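# Press cell: check leftover parts, fill work order, sort trays

## Task

Act as the operator of this pressing cell, where the previous shift's leftovers are unchecked. Complete what the work order asks and place the good finished part in the good tray. A plate whose bearing sits too high and can still be pressed home goes to the rework tray; any other faulty join goes to the scrap tray. At the end, the machine and the gauge must both be idle with no alarm standing, the guard must be shut, and nothing may remain inside the guard.

## Robot and tools

Robot: two six-joint arms, left_arm and right_arm, each with a two-finger gripper. Joint column order per arm: waist, shoulder, elbow, forearm roll, wrist pitch, wrist roll. Scene frame: origin on the table top midway between the nominal arm bases, +x out over the table, +z up, left_arm on the +y side (image left/right may differ). Positions are metres; orientation is a wxyz quaternion. The gripper's fingers point along its +z and open and close along its y; end_effector_position is the spot between the closed pads. Reported hand poses can be a few centimetres off.

execute_actions: actions is a list holding one action (or empty, which just returns state and images). An action can carry rows, steps (1 to 450 control steps of 1/30 s; default 15; at least one per row), until, and device commands under machine or gauge. rows: up to 15 rows, one per step. Each row is one flat list of 18 numbers, all in [-1, 1]: left_arm's 6 joint offsets, then its gripper position, force_limit, speed; then the same 9 for right_arm. Joint numbers are offsets, not poses: they count from the Joint targets shown when the action begins (not from the previous row), scaled so 1.0 equals 1.553 rad for waist and shoulder, 2.33 rad for elbow, 2.913 rad for the three wrist joints. Repeating an offset in a later call moves further. Joint ranges: elbow -2.792 to 2.792 rad, all others -6.283 to 6.283; asking more than 0.010 rad beyond gets the call refused. Gripper numbers are absolute settings: position +1 fully open (140 mm), pads touch near -0.8, -1 closes until blocked; force_limit -1 soft to +1 hard; speed -1 slow (about 30 mm/s) to +1 fast. To leave a gripper unchanged, resend its last three numbers (0 is a real command). After the last row, arms keep heading to that row's targets for the remaining steps. cameras chooses image sources: cam_high, cam_low, cam_nest, cam_left_wrist, cam_right_wrist.

until ends the action early when machine or gauge fields match, e.g. {"machine": {"state": "idle"}}, [">=", 3] for numbers, or {"all": {"status": "ended"}}. It does not watch or stop arms.

move: target is one 18-number row or up to 15 such rows, offsets again counted from the Joint targets at the call's start (every row from that same base). speed in rad/s for the joint with the most travel, 0.01 to 3.92, default 0.5. blend in rad rounds corners in a list. stop_force (10 to 80 N, one value for both arms) ends an arm's path on contact; use a slow speed with it, and omit it when backing away from something. zero (default true) re-zeroes the force estimate first. blocking=false returns early; then use wait or stop before new rows or moves. The result adds a move: line (done, off_target, held, fault, moving).

wait: seconds 0 to 10, arms hold, devices continue. stop: brakes a running move. zoom_image: camera plus region [x0, y0, x1, y1] in pixels, at most 504 by 504. show_instructions: shows the reference images, including the work order. finished_scene: scene = current scene number; irreversible.

Gripping: close with position -1 and confirm object_status 2 (0 moving, 1 blocked opening, 2 blocked closing, 3 reached/pads met). Grip in the outer quarter of the pads; deeper grips let fingers fold and slip. Pressing fingertips into a surface folds them. To grip harder raise force_limit and nudge position (-1 to -0.98). position_measured is in counts: 3 open, 230 pads met.

Machine (servo press, open front toward +x): keys guard shut/open, clamp clamp/open, page setup/readings/curve, register+value+write together to set a register, cycle_start, feed_hold, reset, home, touch, tare, stop. A list of up to 8 such objects runs in order. A plate sits in the nest bore up; the jaws centre it. A loose sleeve must stand on the bearing, centred within about 1 mm and square, for the ram to press it. cycle_start needs guard shut, a clamped piece, a stored program number in program, no alarm. touch reports touch_z (height of the highest thing under the ram). The readings page gives join_f, peak_f, end_z, ok, pos_z; compare with join_lo/hi and end_lo/hi windows. Heights are mm above the nest plane, forces N. Check program, ram_zero, cell_gain, cell_zero and stored programs against the work order. A gripper holding a piece over the nest, or a blocked guard, is a cabinet fault (cell_fault); reset clears alarms, home raises the ram. State values: idle, running, held, done, alarm, busy.

Gauge: put one round piece flat under the lens, within 40 mm of centre, send {"gauge": {"measure": true}}, keep everything clear for about 12 s until readings increments; no_1 to no_5 are measured sizes in mm (0.000 means nothing found).

Avoid: dropping parts or knocking anything off the table, releasing moving parts, hard impacts, contact between the two arms or one gripper closing on the other's fingers, pushes past a firm contact (outside force 144 N or joint load limits cause a 10 s arm stop), heavy leverage on the wrist, and long stretched holds that overheat motors.

Each tool is called as name(argument=value, ...) on one line, values as JSON.

Reference images:

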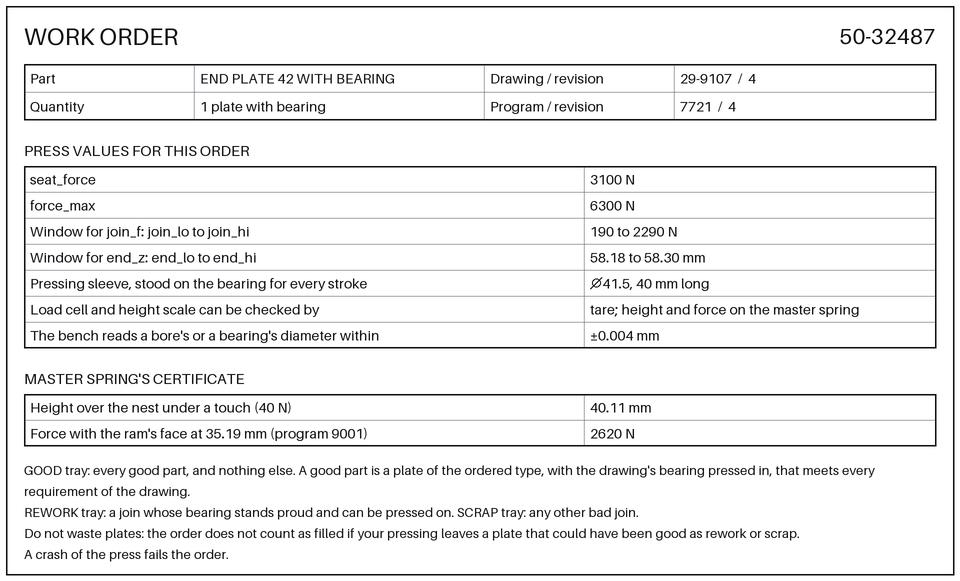

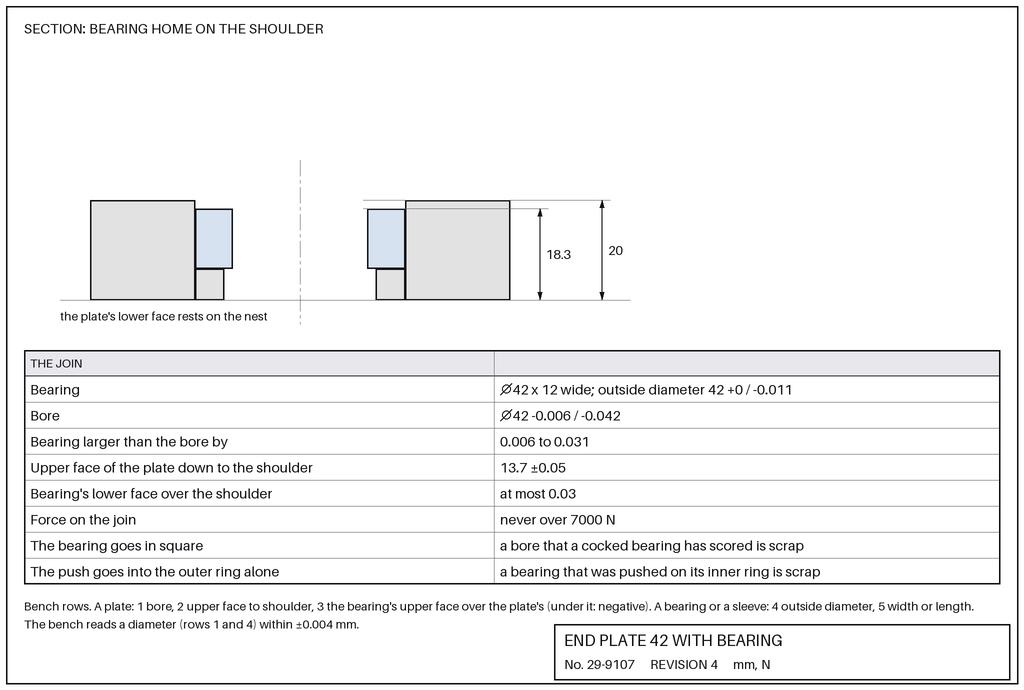

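## Session

execute_actions(actions=[])

Scene clock: 0.00 s.
left_arm: end_effector_position=(+0.7137, +0.3582, +0.3291) position_measured=3 object_status=3 end_effector_quat_wxyz=(-0.037, -0.559, +0.771, -0.302) | right_arm: end_effector_position=(+0.4181, -0.5265, +0.2276) position_measured=3 object_status=3 end_effector_quat_wxyz=(-0.225, +0.192, +0.955, +0.006)
Joint positions: left_arm=[-0.122 0.194 1.746 -0.634 0.911 3.655] | right_arm=[-0.014 0.033 2.077 0.093 1.478 -1.216]
Joint velocities: within noise
Joint torques (N m): no reading
External joint torques (N m): no reading
Flange force (N): no reading
Joint targets: left_arm=[-0.122 0.194 1.746 -0.634 0.911 3.655] | right_arm=[-0.014 0.033 2.077 0.093 1.478 -1.216]
Tool commands: left_gripper/position=+1.0 left_gripper/force_limit=+1.0 left_gripper/speed=+1.0 right_gripper/position=+1.0 right_gripper/force_limit=+1.0 right_gripper/speed=+1.0
machine.setup: program=+7721 ram_zero=+168.131 seat_force=+3100 force_max=+6300 join_lo=+190 join_hi=+2290 end_lo=+58.180 end_hi=+58.300 cell_gain=+1.062 cell_zero=+36 program_revision=+4 program_top=+58.300 stored1_number=+1690 stored1_revision=+6 stored2_number=+9001 stored2_revision=+1 stored3_number=+4652 stored3_revision=+2 stored4_number=+7721 stored4_revision=+4 stored5_number=+5238 stored5_revision=+5
machine: state=done guard_state=shut clamp_state=clamped guard_answer=taken clamp_answer=taken page=setup entry=no_entry entries=0 alarm=no_alarm queue=idle queue_left=0
gauge: message=nothing_yet readings=0 no_1=0.000 no_2=0.000 no_3=0.000 no_4=0.000 no_5=0.000

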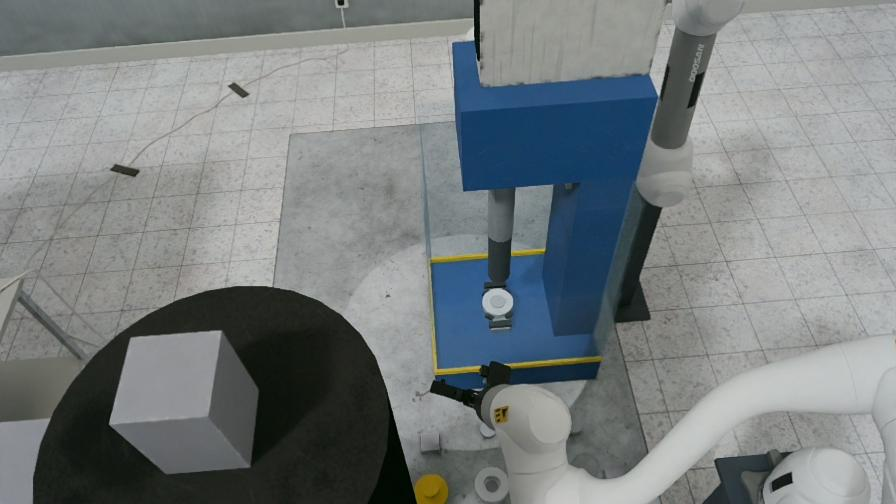

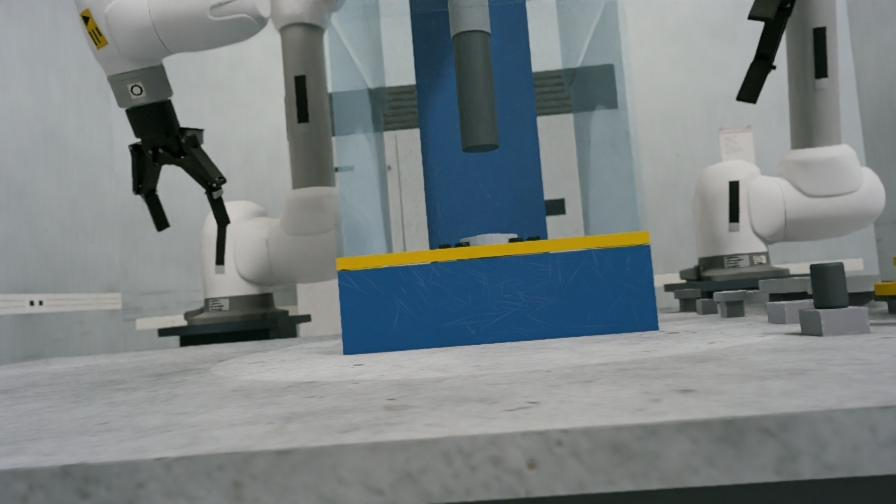

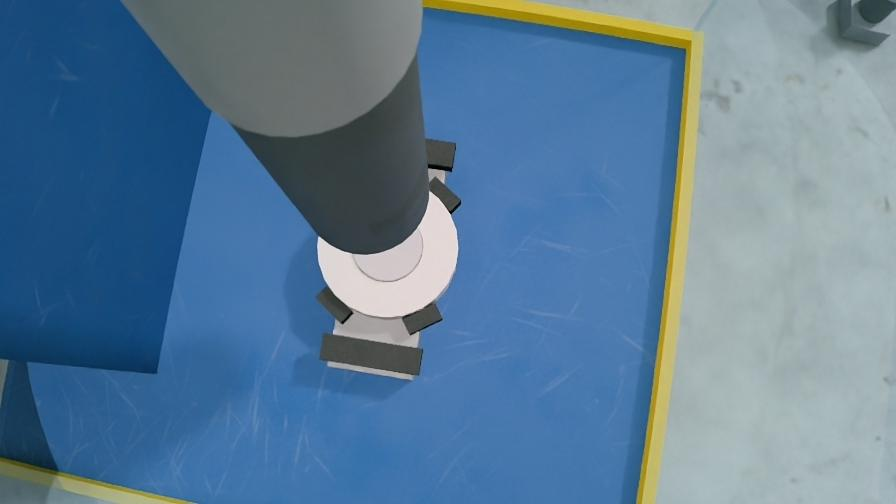

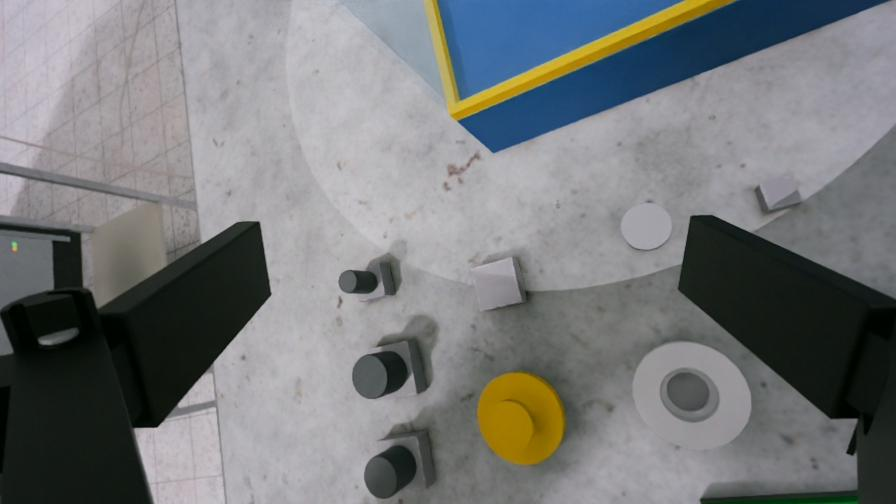

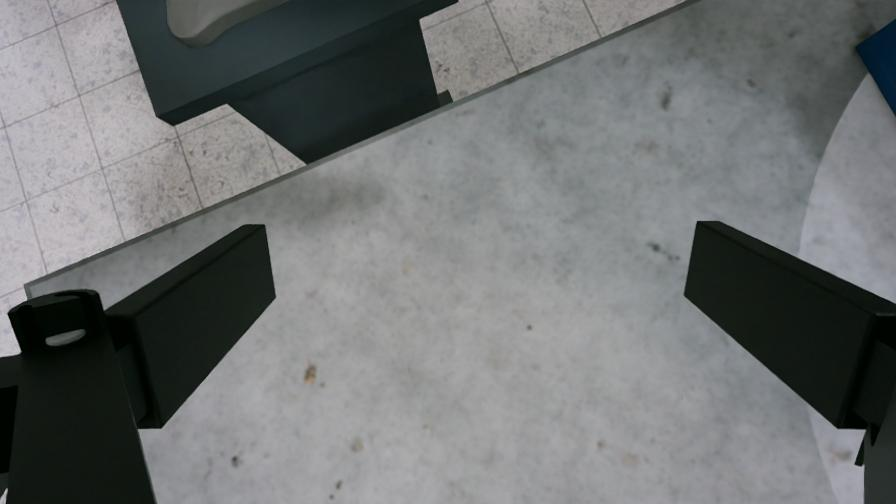

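zoom_image(camera="cam_left_wrist", region=[280, 150, 896, 504])

zoom_image(camera="cam_nest", region=[270, 120, 520, 390])

zoom_image(camera="cam_high", region=[392, 230, 632, 504])

zoom_image(camera="cam_low", region=[600, 220, 896, 400])

Region (280, 150, 896, 504) is 616x354 pixels. A region can be at most 504 by 504 pixels.

Scaled by 1.867.

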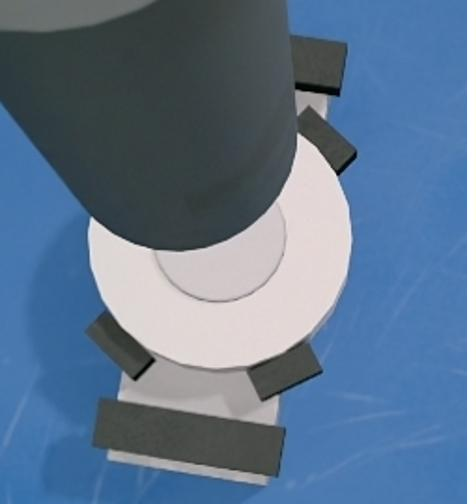

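Scaled by 1.839.

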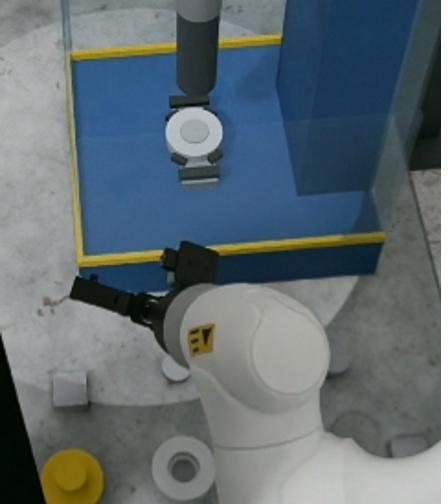

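Scaled by 1.703.

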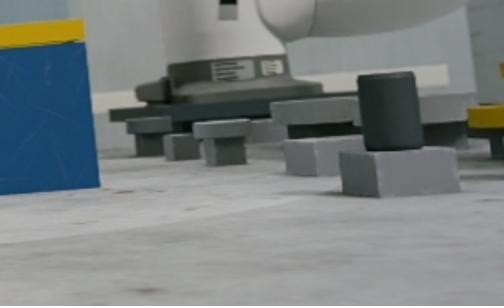

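move(target=[0.0786,-0.3181,0.1090,0.2176,0.1816,-0.1768,1,1,1,0.0090,-0.2144,-0.0330,-0.0319,-0.0130,0.4174,1,1,1])

Scene clock: 7.90 s.
left_arm: end_effector_position=(+0.3522, +0.6062, +0.3812) position_measured=3 object_status=3 end_effector_quat_wxyz=(+0.000, +0.706, -0.708, +0.001) | right_arm: end_effector_position=(+0.4314, -0.5522, +0.3815) position_measured=3 object_status=3 end_effector_quat_wxyz=(+0.001, +0.707, +0.708, +0.001)
Joint positions: left_arm=[0 -0.3 2 0 1.44 3.14] | right_arm=[0 -0.3 2 0 1.44 -0.001]
Joint velocities: within noise
Joint torques (N m): left_arm=[1.3 -7.99 -40.89 4.38 0.18 0.06] | right_arm=[-0.85 -9.68 -45.46 4.48 -0.37 0.18]
External joint torques (N m): left_arm=[-1.41 -2.61 -0.19 -0.21 -0.2 -0.06] | right_arm=[0.7 -0.89 3.55 -0.14 0.35 -0.18]
Flange force (N): left_arm=[4.4 4.3 -0.5] | right_arm=[0.9 -6.0 5.0]
Joint targets: left_arm=[0.000 -0.300 2.000 0.000 1.440 3.140] | right_arm=[0.000 -0.300 2.000 0.000 1.440 -0.001]
machine.setup: program=+7721 ram_zero=+168.131 seat_force=+3100 force_max=+6300 join_lo=+190 join_hi=+2290 end_lo=+58.180 end_hi=+58.300 cell_gain=+1.062 cell_zero=+36 program_revision=+4 program_top=+58.300 stored1_number=+1690 stored1_revision=+6 stored2_number=+9001 stored2_revision=+1 stored3_number=+4652 stored3_revision=+2 stored4_number=+7721 stored4_revision=+4 stored5_number=+5238 stored5_revision=+5
machine: state=done guard_state=shut clamp_state=clamped guard_answer=taken clamp_answer=taken page=setup entry=no_entry entries=0 alarm=no_alarm queue=idle queue_left=0
gauge: message=nothing_yet readings=0 no_1=0.000 no_2=0.000 no_3=0.000 no_4=0.000 no_5=0.000
move: done
camera_calibration:
cam_left_wrist: T_world_to_cam=[[-0.999592, 0.0280242, 0.00559749, 0.342603], [0.0282818, 0.941963, 0.334522, -0.701389], [0.00410207, 0.334544, -0.942371, 0.297351], [0, 0, 0, 1]] pos_world=[0.36108, 0.551605, 0.512927]
cam_right_wrist: T_world_to_cam=[[0.999808, -0.00627003, -0.0185483, -0.414572], [0.000309725, -0.942154, 0.335179, -0.639576], [-0.019577, -0.33512, -0.941972, 0.323282], [0, 0, 0, 1]] pos_world=[0.42102, -0.49684, 0.511206]

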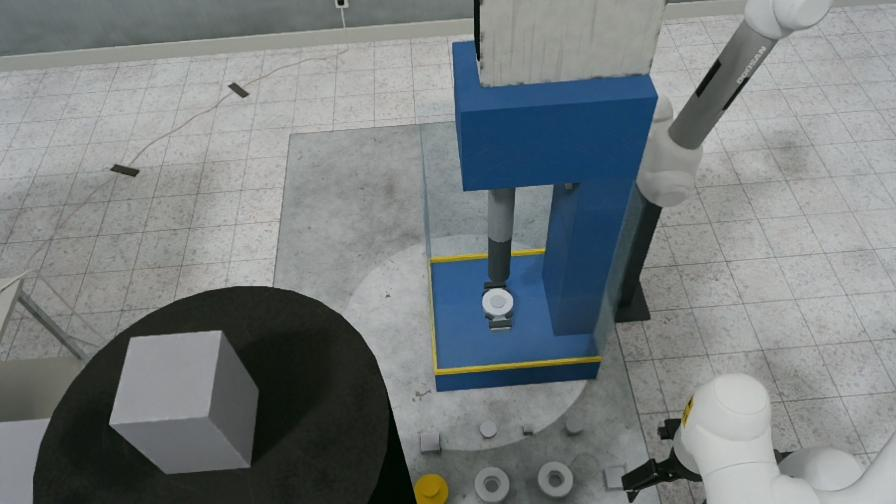

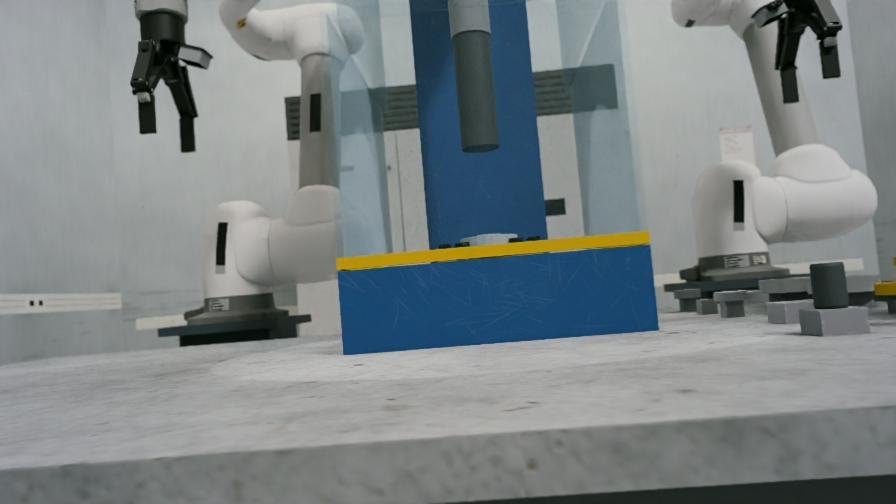

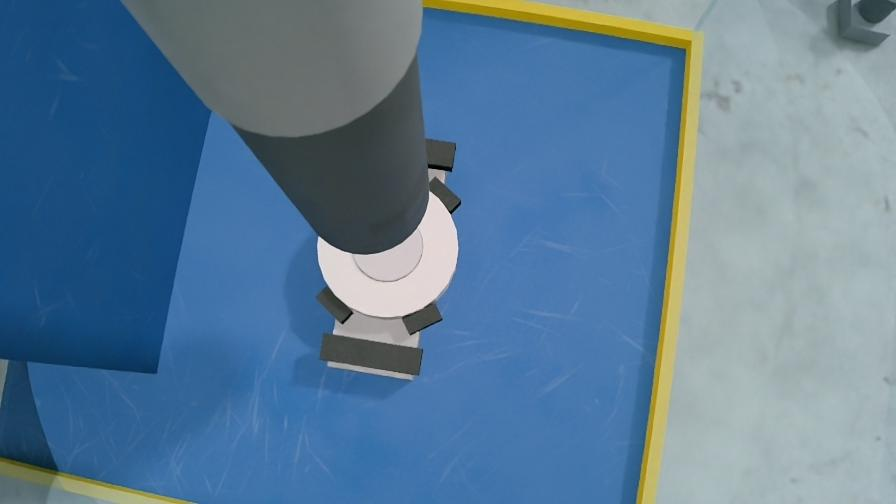

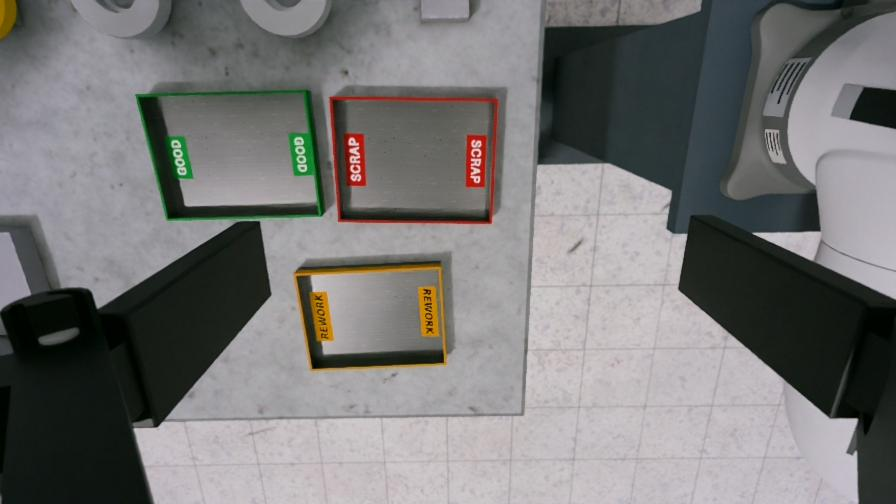

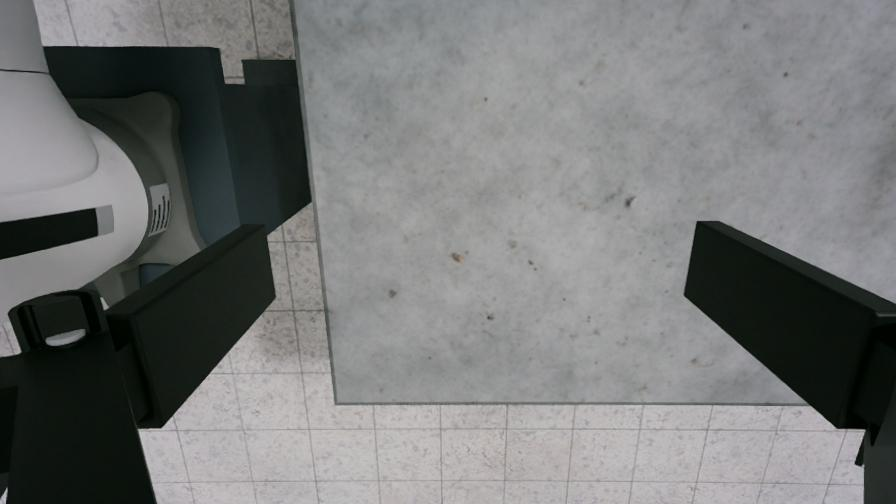

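move(target=[-0.2318,0.2576,-0.2575,0,0.0692,-0.1236,1,1,1,0,0,0,0,0,0,1,1,1], cameras=["cam_left_wrist","cam_high"])

zoom_image(camera="cam_left_wrist", region=[0, 0, 448, 504])

zoom_image(camera="cam_left_wrist", region=[400, 0, 896, 504])

Scene clock: 12.63 s.
left_arm: end_effector_position=(+0.5715, +0.3848, +0.5173) position_measured=3 object_status=3 end_effector_quat_wxyz=(+0.000, +0.706, -0.708, +0.000) | right_arm: end_effector_position=(+0.4314, -0.5522, +0.3815) position_measured=3 object_status=3 end_effector_quat_wxyz=(+0.001, +0.707, +0.708, +0.001)
Joint positions: left_arm=[-0.36 0.1 1.4 0 1.641 2.78] | right_arm=[0 -0.3 2 0 1.44 -0.001]
Joint velocities: within noise
Joint torques (N m): left_arm=[1.17 -47.97 -40.84 4.44 0.18 0.07] | right_arm=[-0.63 -9.37 -45.48 4.53 -0.36 0.07]
External joint torques (N m): left_arm=[-1.3 -3.37 -0.56 -0.24 -0.21 -0.07] | right_arm=[0.51 -1.29 3.58 -0.18 0.34 -0.07]
Flange force (N): left_arm=[0.7 5.1 -0.3] | right_arm=[0.6 -6.7 5.0]
Joint targets: left_arm=[-0.360 0.100 1.400 0.000 1.641 2.780] | right_arm=[0.000 -0.300 2.000 0.000 1.440 -0.001]
machine.setup: program=+7721 ram_zero=+168.131 seat_force=+3100 force_max=+6300 join_lo=+190 join_hi=+2290 end_lo=+58.180 end_hi=+58.300 cell_gain=+1.062 cell_zero=+36 program_revision=+4 program_top=+58.300 stored1_number=+1690 stored1_revision=+6 stored2_number=+9001 stored2_revision=+1 stored3_number=+4652 stored3_revision=+2 stored4_number=+7721 stored4_revision=+4 stored5_number=+5238 stored5_revision=+5
machine: state=done guard_state=shut clamp_state=clamped guard_answer=taken clamp_answer=taken page=setup entry=no_entry entries=0 alarm=no_alarm queue=idle queue_left=0
gauge: message=nothing_yet readings=0 no_1=0.000 no_2=0.000 no_3=0.000 no_4=0.000 no_5=0.000
move: done
camera_calibration:
cam_left_wrist: T_world_to_cam=[[-0.999574, 0.0282058, 0.00746666, 0.566273], [0.0290785, 0.941958, 0.334469, -0.54491], [0.0024007, 0.334544, -0.942377, 0.499799], [0, 0, 0, 1]] pos_world=[0.580678, 0.330105, 0.649027]
Images, in order (width x height): cam_high 896x504, cam_left_wrist 896x504.

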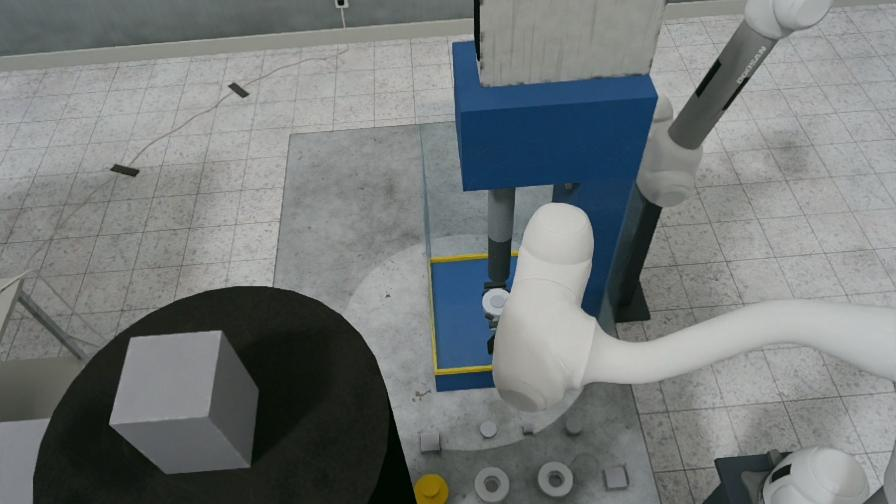

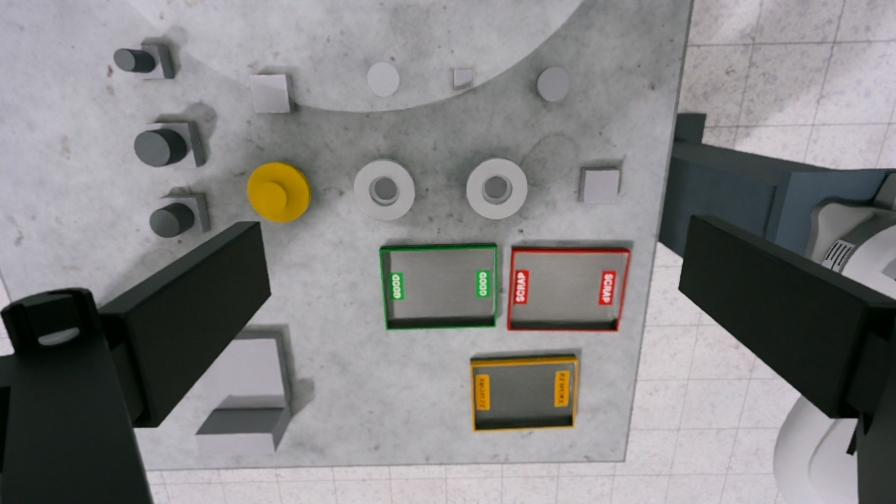

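Scaled by 1.000.

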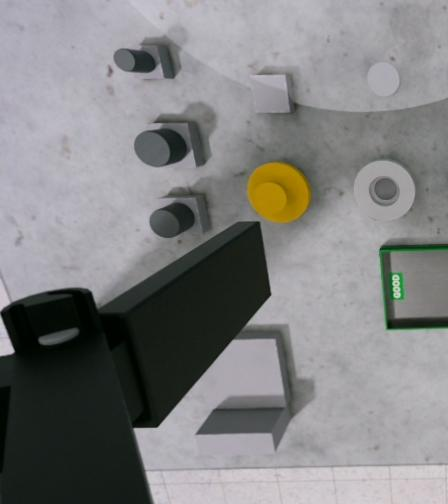

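Scaled by 1.000.

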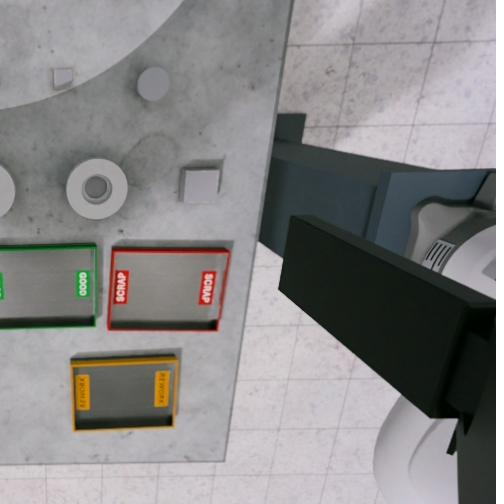

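move(target=[0,0,0,0,0,0.2695,1,1,1,0,0,0,0,0,0,1,1,1], cameras=["cam_left_wrist"], speed=1.0)

Scene clock: 17.07 s.
left_arm: end_effector_position=(+0.5715, +0.3848, +0.5173) position_measured=3 object_status=3 end_effector_quat_wxyz=(+0.000, -0.382, +0.924, +0.000) | right_arm: end_effector_position=(+0.4314, -0.5522, +0.3815) position_measured=3 object_status=3 end_effector_quat_wxyz=(+0.001, +0.707, +0.708, +0.001)
Joint positions: left_arm=[-0.36 0.1 1.4 0 1.641 3.565] | right_arm=[0 -0.3 2 0 1.44 -0.001]
Joint velocities: within noise
Joint torques (N m): left_arm=[1.27 -47.96 -41.16 4.48 0.22 0.02] | right_arm=[-0.71 -9.27 -45.42 4.46 -0.32 0.15]
External joint torques (N m): left_arm=[-1.39 -3.37 -0.2 -0.27 -0.22 -0.02] | right_arm=[0.62 -1.71 3.34 -0.1 0.29 -0.15]
Flange force (N): left_arm=[4.5 3.7 0.4] | right_arm=[0.6 -7.1 4.6]
Joint targets: left_arm=[-0.360 0.100 1.400 0.000 1.641 3.565] | right_arm=[0.000 -0.300 2.000 0.000 1.440 -0.001]
machine.setup: program=+7721 ram_zero=+168.131 seat_force=+3100 force_max=+6300 join_lo=+190 join_hi=+2290 end_lo=+58.180 end_hi=+58.300 cell_gain=+1.062 cell_zero=+36 program_revision=+4 program_top=+58.300 stored1_number=+1690 stored1_revision=+6 stored2_number=+9001 stored2_revision=+1 stored3_number=+4652 stored3_revision=+2 stored4_number=+7721 stored4_revision=+4 stored5_number=+5238 stored5_revision=+5
machine: state=done guard_state=shut clamp_state=clamped guard_answer=taken clamp_answer=taken page=setup entry=no_entry entries=0 alarm=no_alarm queue=idle queue_left=0
gauge: message=nothing_yet readings=0 no_1=0.000 no_2=0.000 no_3=0.000 no_4=0.000 no_5=0.000
move: done
camera_calibration:
cam_left_wrist: T_world_to_cam=[[-0.687167, 0.726465, 0.00705995, 0.119335], [0.686269, 0.645896, 0.334444, -0.80658], [0.238402, 0.234664, -0.942389, 0.403351], [0, 0, 0, 1]] pos_world=[0.539375, 0.339621, 0.649027]
Images, in order (width x height): cam_left_wrist 896x504.

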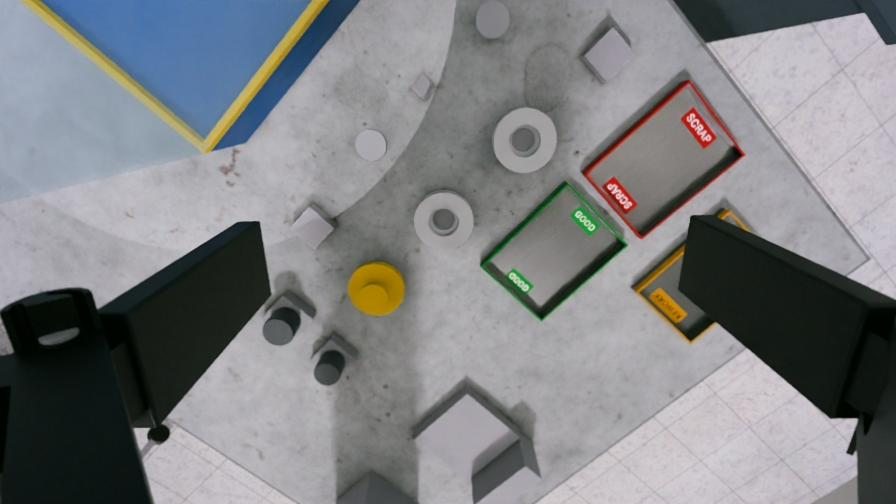

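zoom_image(camera="cam_left_wrist", region=[400, 0, 650, 270])

zoom_image(camera="cam_left_wrist", region=[230, 120, 480, 400])

zoom_image(camera="cam_left_wrist", region=[330, 360, 580, 504])

Scaled by 1.867.

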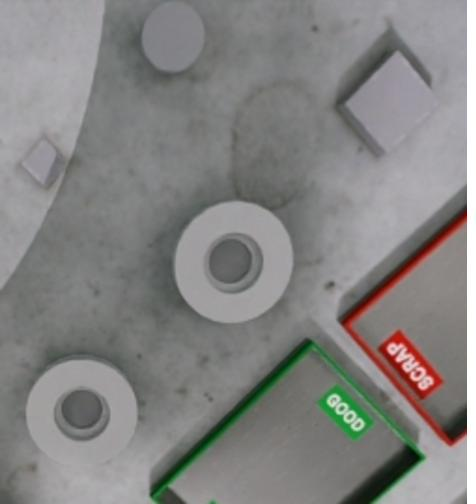

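Scaled by 1.800.

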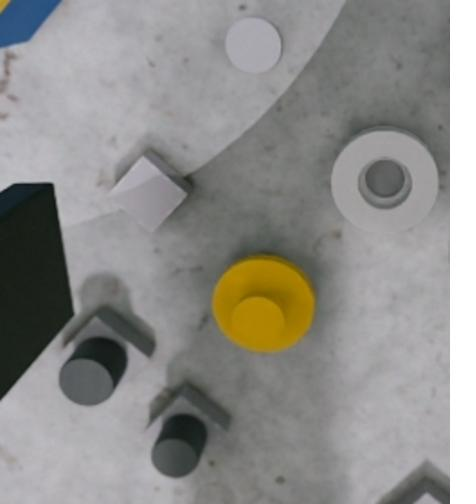

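Scaled by 2.016.

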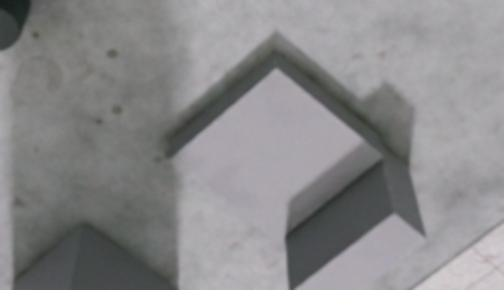

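execute_actions(actions=[{"machine":{"guard":"open","page":"readings"},"steps":90}])

zoom_image(camera="cam_nest", region=[300, 120, 480, 400])

Scene clock: 27.27 s.
left_arm: end_effector_position=(+0.5715, +0.3848, +0.5173) position_measured=3 object_status=3 end_effector_quat_wxyz=(+0.000, -0.382, +0.924, +0.000) | right_arm: end_effector_position=(+0.4314, -0.5522, +0.3815) position_measured=3 object_status=3 end_effector_quat_wxyz=(+0.001, +0.707, +0.708, +0.001)
Joint positions: left_arm=[-0.36 0.1 1.4 0 1.641 3.565] | right_arm=[0 -0.3 2 0 1.44 -0.001]
Joint velocities: within noise
Joint torques (N m): left_arm=[1.17 -47.49 -41.06 4.44 0.2 0.08] | right_arm=[-0.95 -9.87 -45.56 4.47 -0.29 0.14]
External joint torques (N m): left_arm=[-1.31 -3.77 -0.23 -0.25 -0.19 -0.08] | right_arm=[0.85 -1.16 3.42 -0.11 0.27 -0.14]
Flange force (N): left_arm=[4.7 4.2 0.4] | right_arm=[1.3 -6.2 4.9]
Joint targets: left_arm=[-0.360 0.100 1.400 0.000 1.641 3.565] | right_arm=[0.000 -0.300 2.000 0.000 1.440 -0.001]
Tool commands: left_gripper/position=+1.0 left_gripper/force_limit=+1.0 left_gripper/speed=+1.0 right_gripper/position=+1.0 right_gripper/force_limit=+1.0 right_gripper/speed=+1.0
machine.readings: force=+0 touch_z=+0.000 join_f=+0 peak_f=+804 end_z=+62.900 ok=+0 pos_z=+151.869 cycles=+1
machine: state=done guard_state=open clamp_state=clamped guard_answer=taken clamp_answer=taken page=readings entry=no_entry entries=0 alarm=no_alarm queue=done queue_left=0
gauge: message=nothing_yet readings=0 no_1=0.000 no_2=0.000 no_3=0.000 no_4=0.000 no_5=0.000
camera_calibration:
cam_left_wrist: T_world_to_cam=[[-0.687151, 0.726481, 0.00699523, 0.119363], [0.686253, 0.64588, 0.334509, -0.806607], [0.238496, 0.234658, -0.942367, 0.403287], [0, 0, 0, 1]] pos_world=[0.539375, 0.339621, 0.649027]
cam_right_wrist: T_world_to_cam=[[0.999808, -0.00627003, -0.0185483, -0.414472], [0.000309725, -0.942154, 0.335179, -0.639576], [-0.019577, -0.33512, -0.941972, 0.32328], [0, 0, 0, 1]] pos_world=[0.42092, -0.49684, 0.511206]

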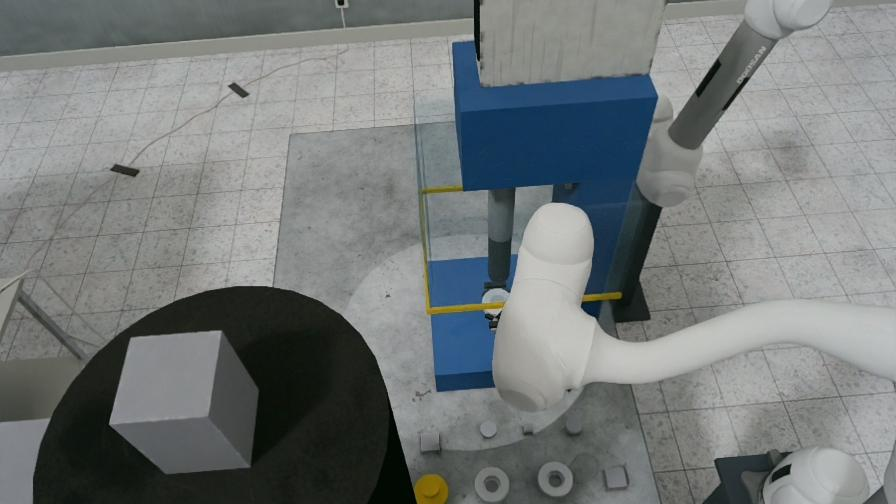

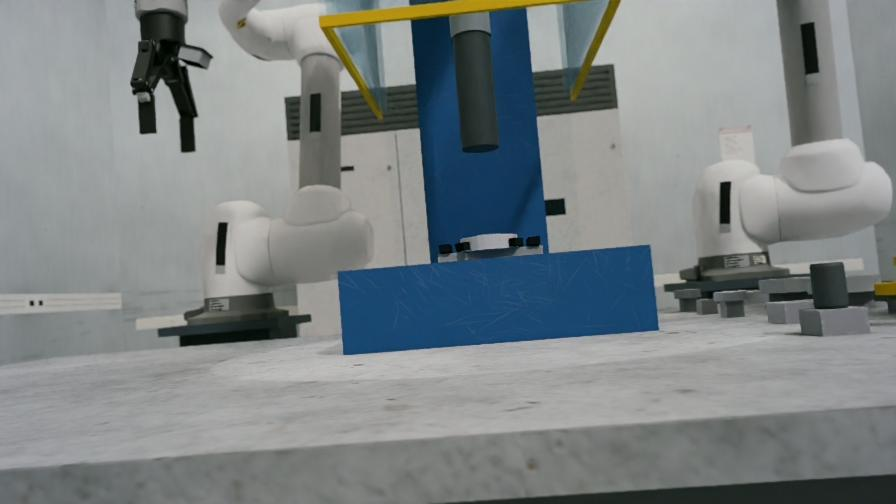

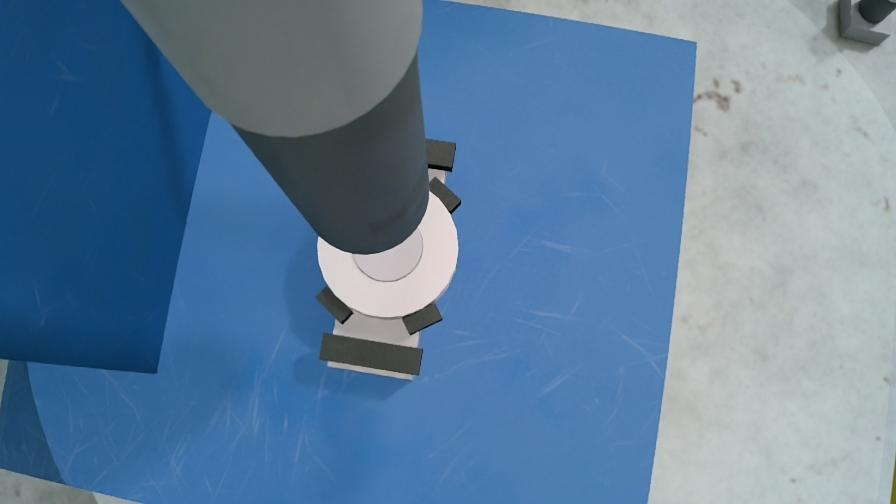

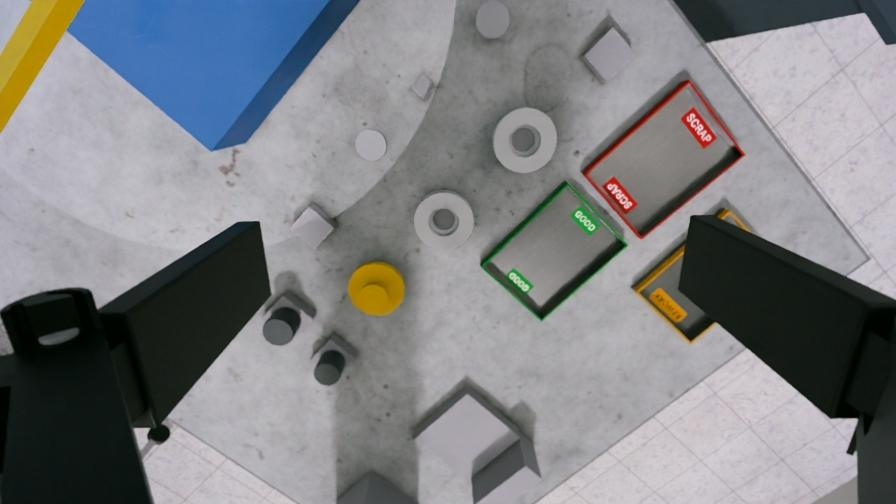

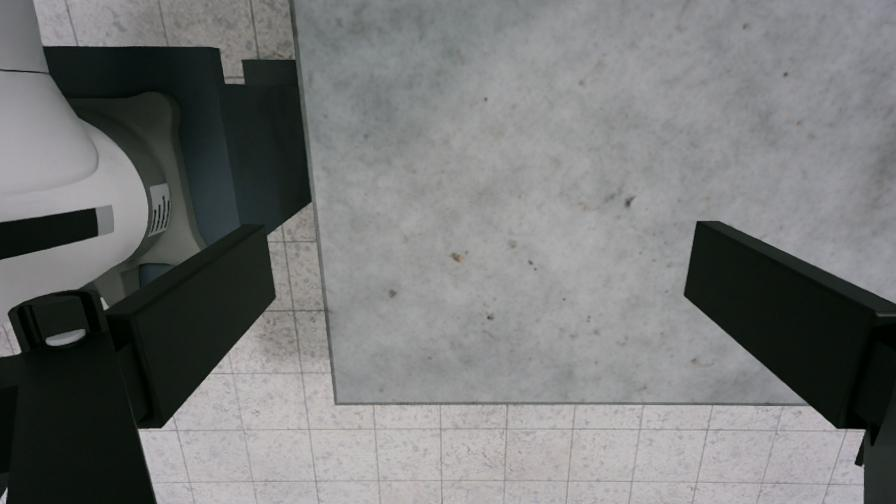

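Scaled by 1.800.

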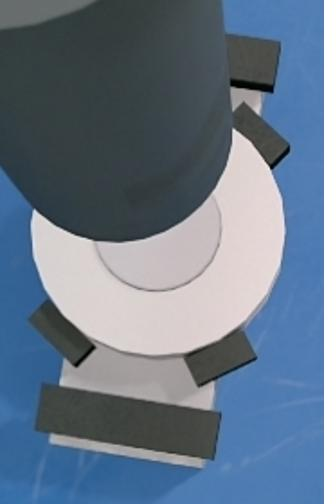

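move(target=[[0.2119,0.1306,0.2423,-0.4018,-0.1437,0.0666,1,1,1,0,0,0,0,0,0,1,1,1],[0.0343,0.1929,0.2420,-0.4717,-0.2198,0.0785,1,1,1,0,0,0,0,0,0,1,1,1]], cameras=["cam_left_wrist","cam_nest","cam_low"])

Scene clock: 37.00 s.
left_arm: end_effector_position=(+0.5928, +0.1243, +0.2002) position_measured=3 object_status=3 end_effector_quat_wxyz=(+0.355, +0.611, -0.613, +0.353) | right_arm: end_effector_position=(+0.4314, -0.5522, +0.3815) position_measured=3 object_status=3 end_effector_quat_wxyz=(+0.001, +0.707, +0.708, +0.001)
Joint positions: left_arm=[-0.307 0.4 1.964 -1.374 1.001 3.794] | right_arm=[0 -0.3 2 0 1.44 -0.001]
Joint velocities: within noise
Joint torques (N m): left_arm=[1.24 -62.75 -26.38 -0.7 1.6 0.01] | right_arm=[-0.92 -9.48 -45.67 4.45 -0.35 0.13]
External joint torques (N m): left_arm=[-1.37 -3.83 -0.52 -0.29 -0.18 -0.01] | right_arm=[0.82 -1.32 3.7 -0.09 0.32 -0.13]
Flange force (N): left_arm=[4.8 4.5 -1.0] | right_arm=[1.2 -6.9 5.2]
Joint targets: left_arm=[-0.307 0.400 1.964 -1.374 1.001 3.794] | right_arm=[0.000 -0.300 2.000 0.000 1.440 -0.001]
machine.readings: force=+0 touch_z=+0.000 join_f=+0 peak_f=+804 end_z=+62.900 ok=+0 pos_z=+151.869 cycles=+1
machine: state=done guard_state=open clamp_state=clamped guard_answer=taken clamp_answer=taken page=readings entry=no_entry entries=0 alarm=no_alarm queue=done queue_left=0
gauge: message=nothing_yet readings=0 no_1=0.000 no_2=0.000 no_3=0.000 no_4=0.000 no_5=0.000
move: done
camera_calibration:
cam_left_wrist: T_world_to_cam=[[-0.99957, 0.0231814, -0.0179294, 0.603043], [0.0292725, 0.760548, -0.648621, 0.0251068], [-0.00139982, -0.648868, -0.7609, 0.376287], [0, 0, 0, 1]] pos_world=[0.602576, 0.211086, 0.313414]
Images, in order (width x height): cam_low 896x504, cam_nest 896x504, cam_left_wrist 896x504.

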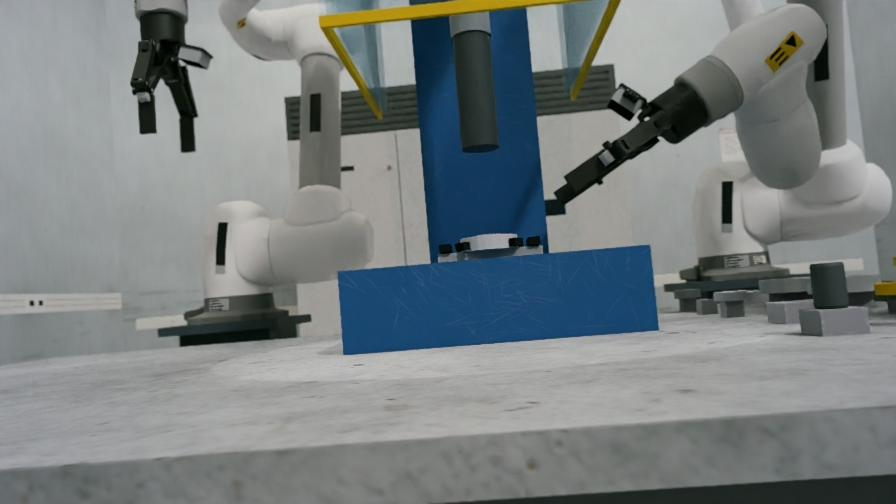

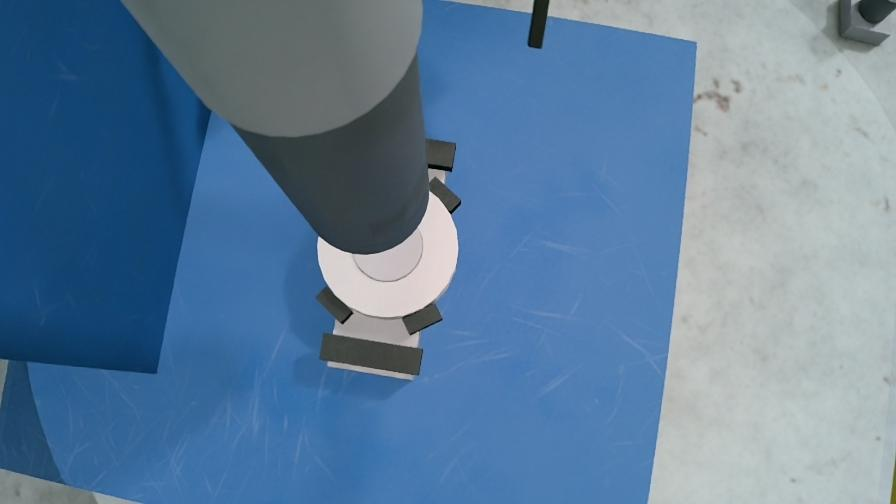

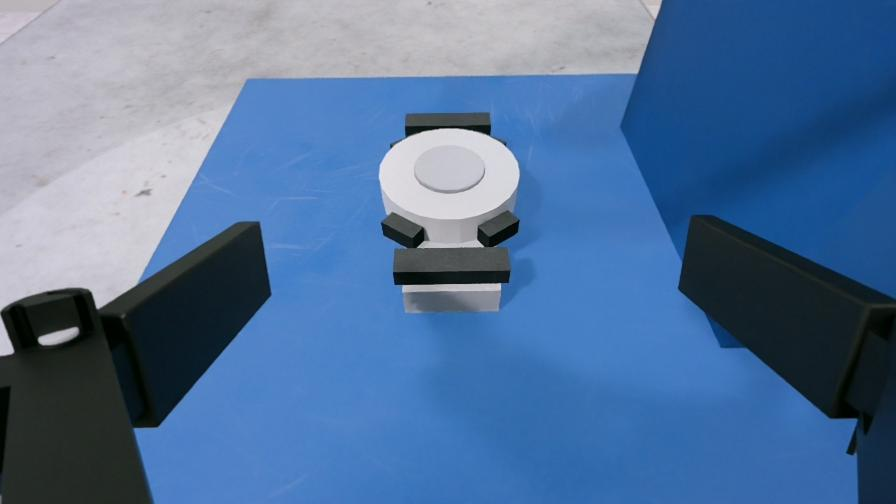

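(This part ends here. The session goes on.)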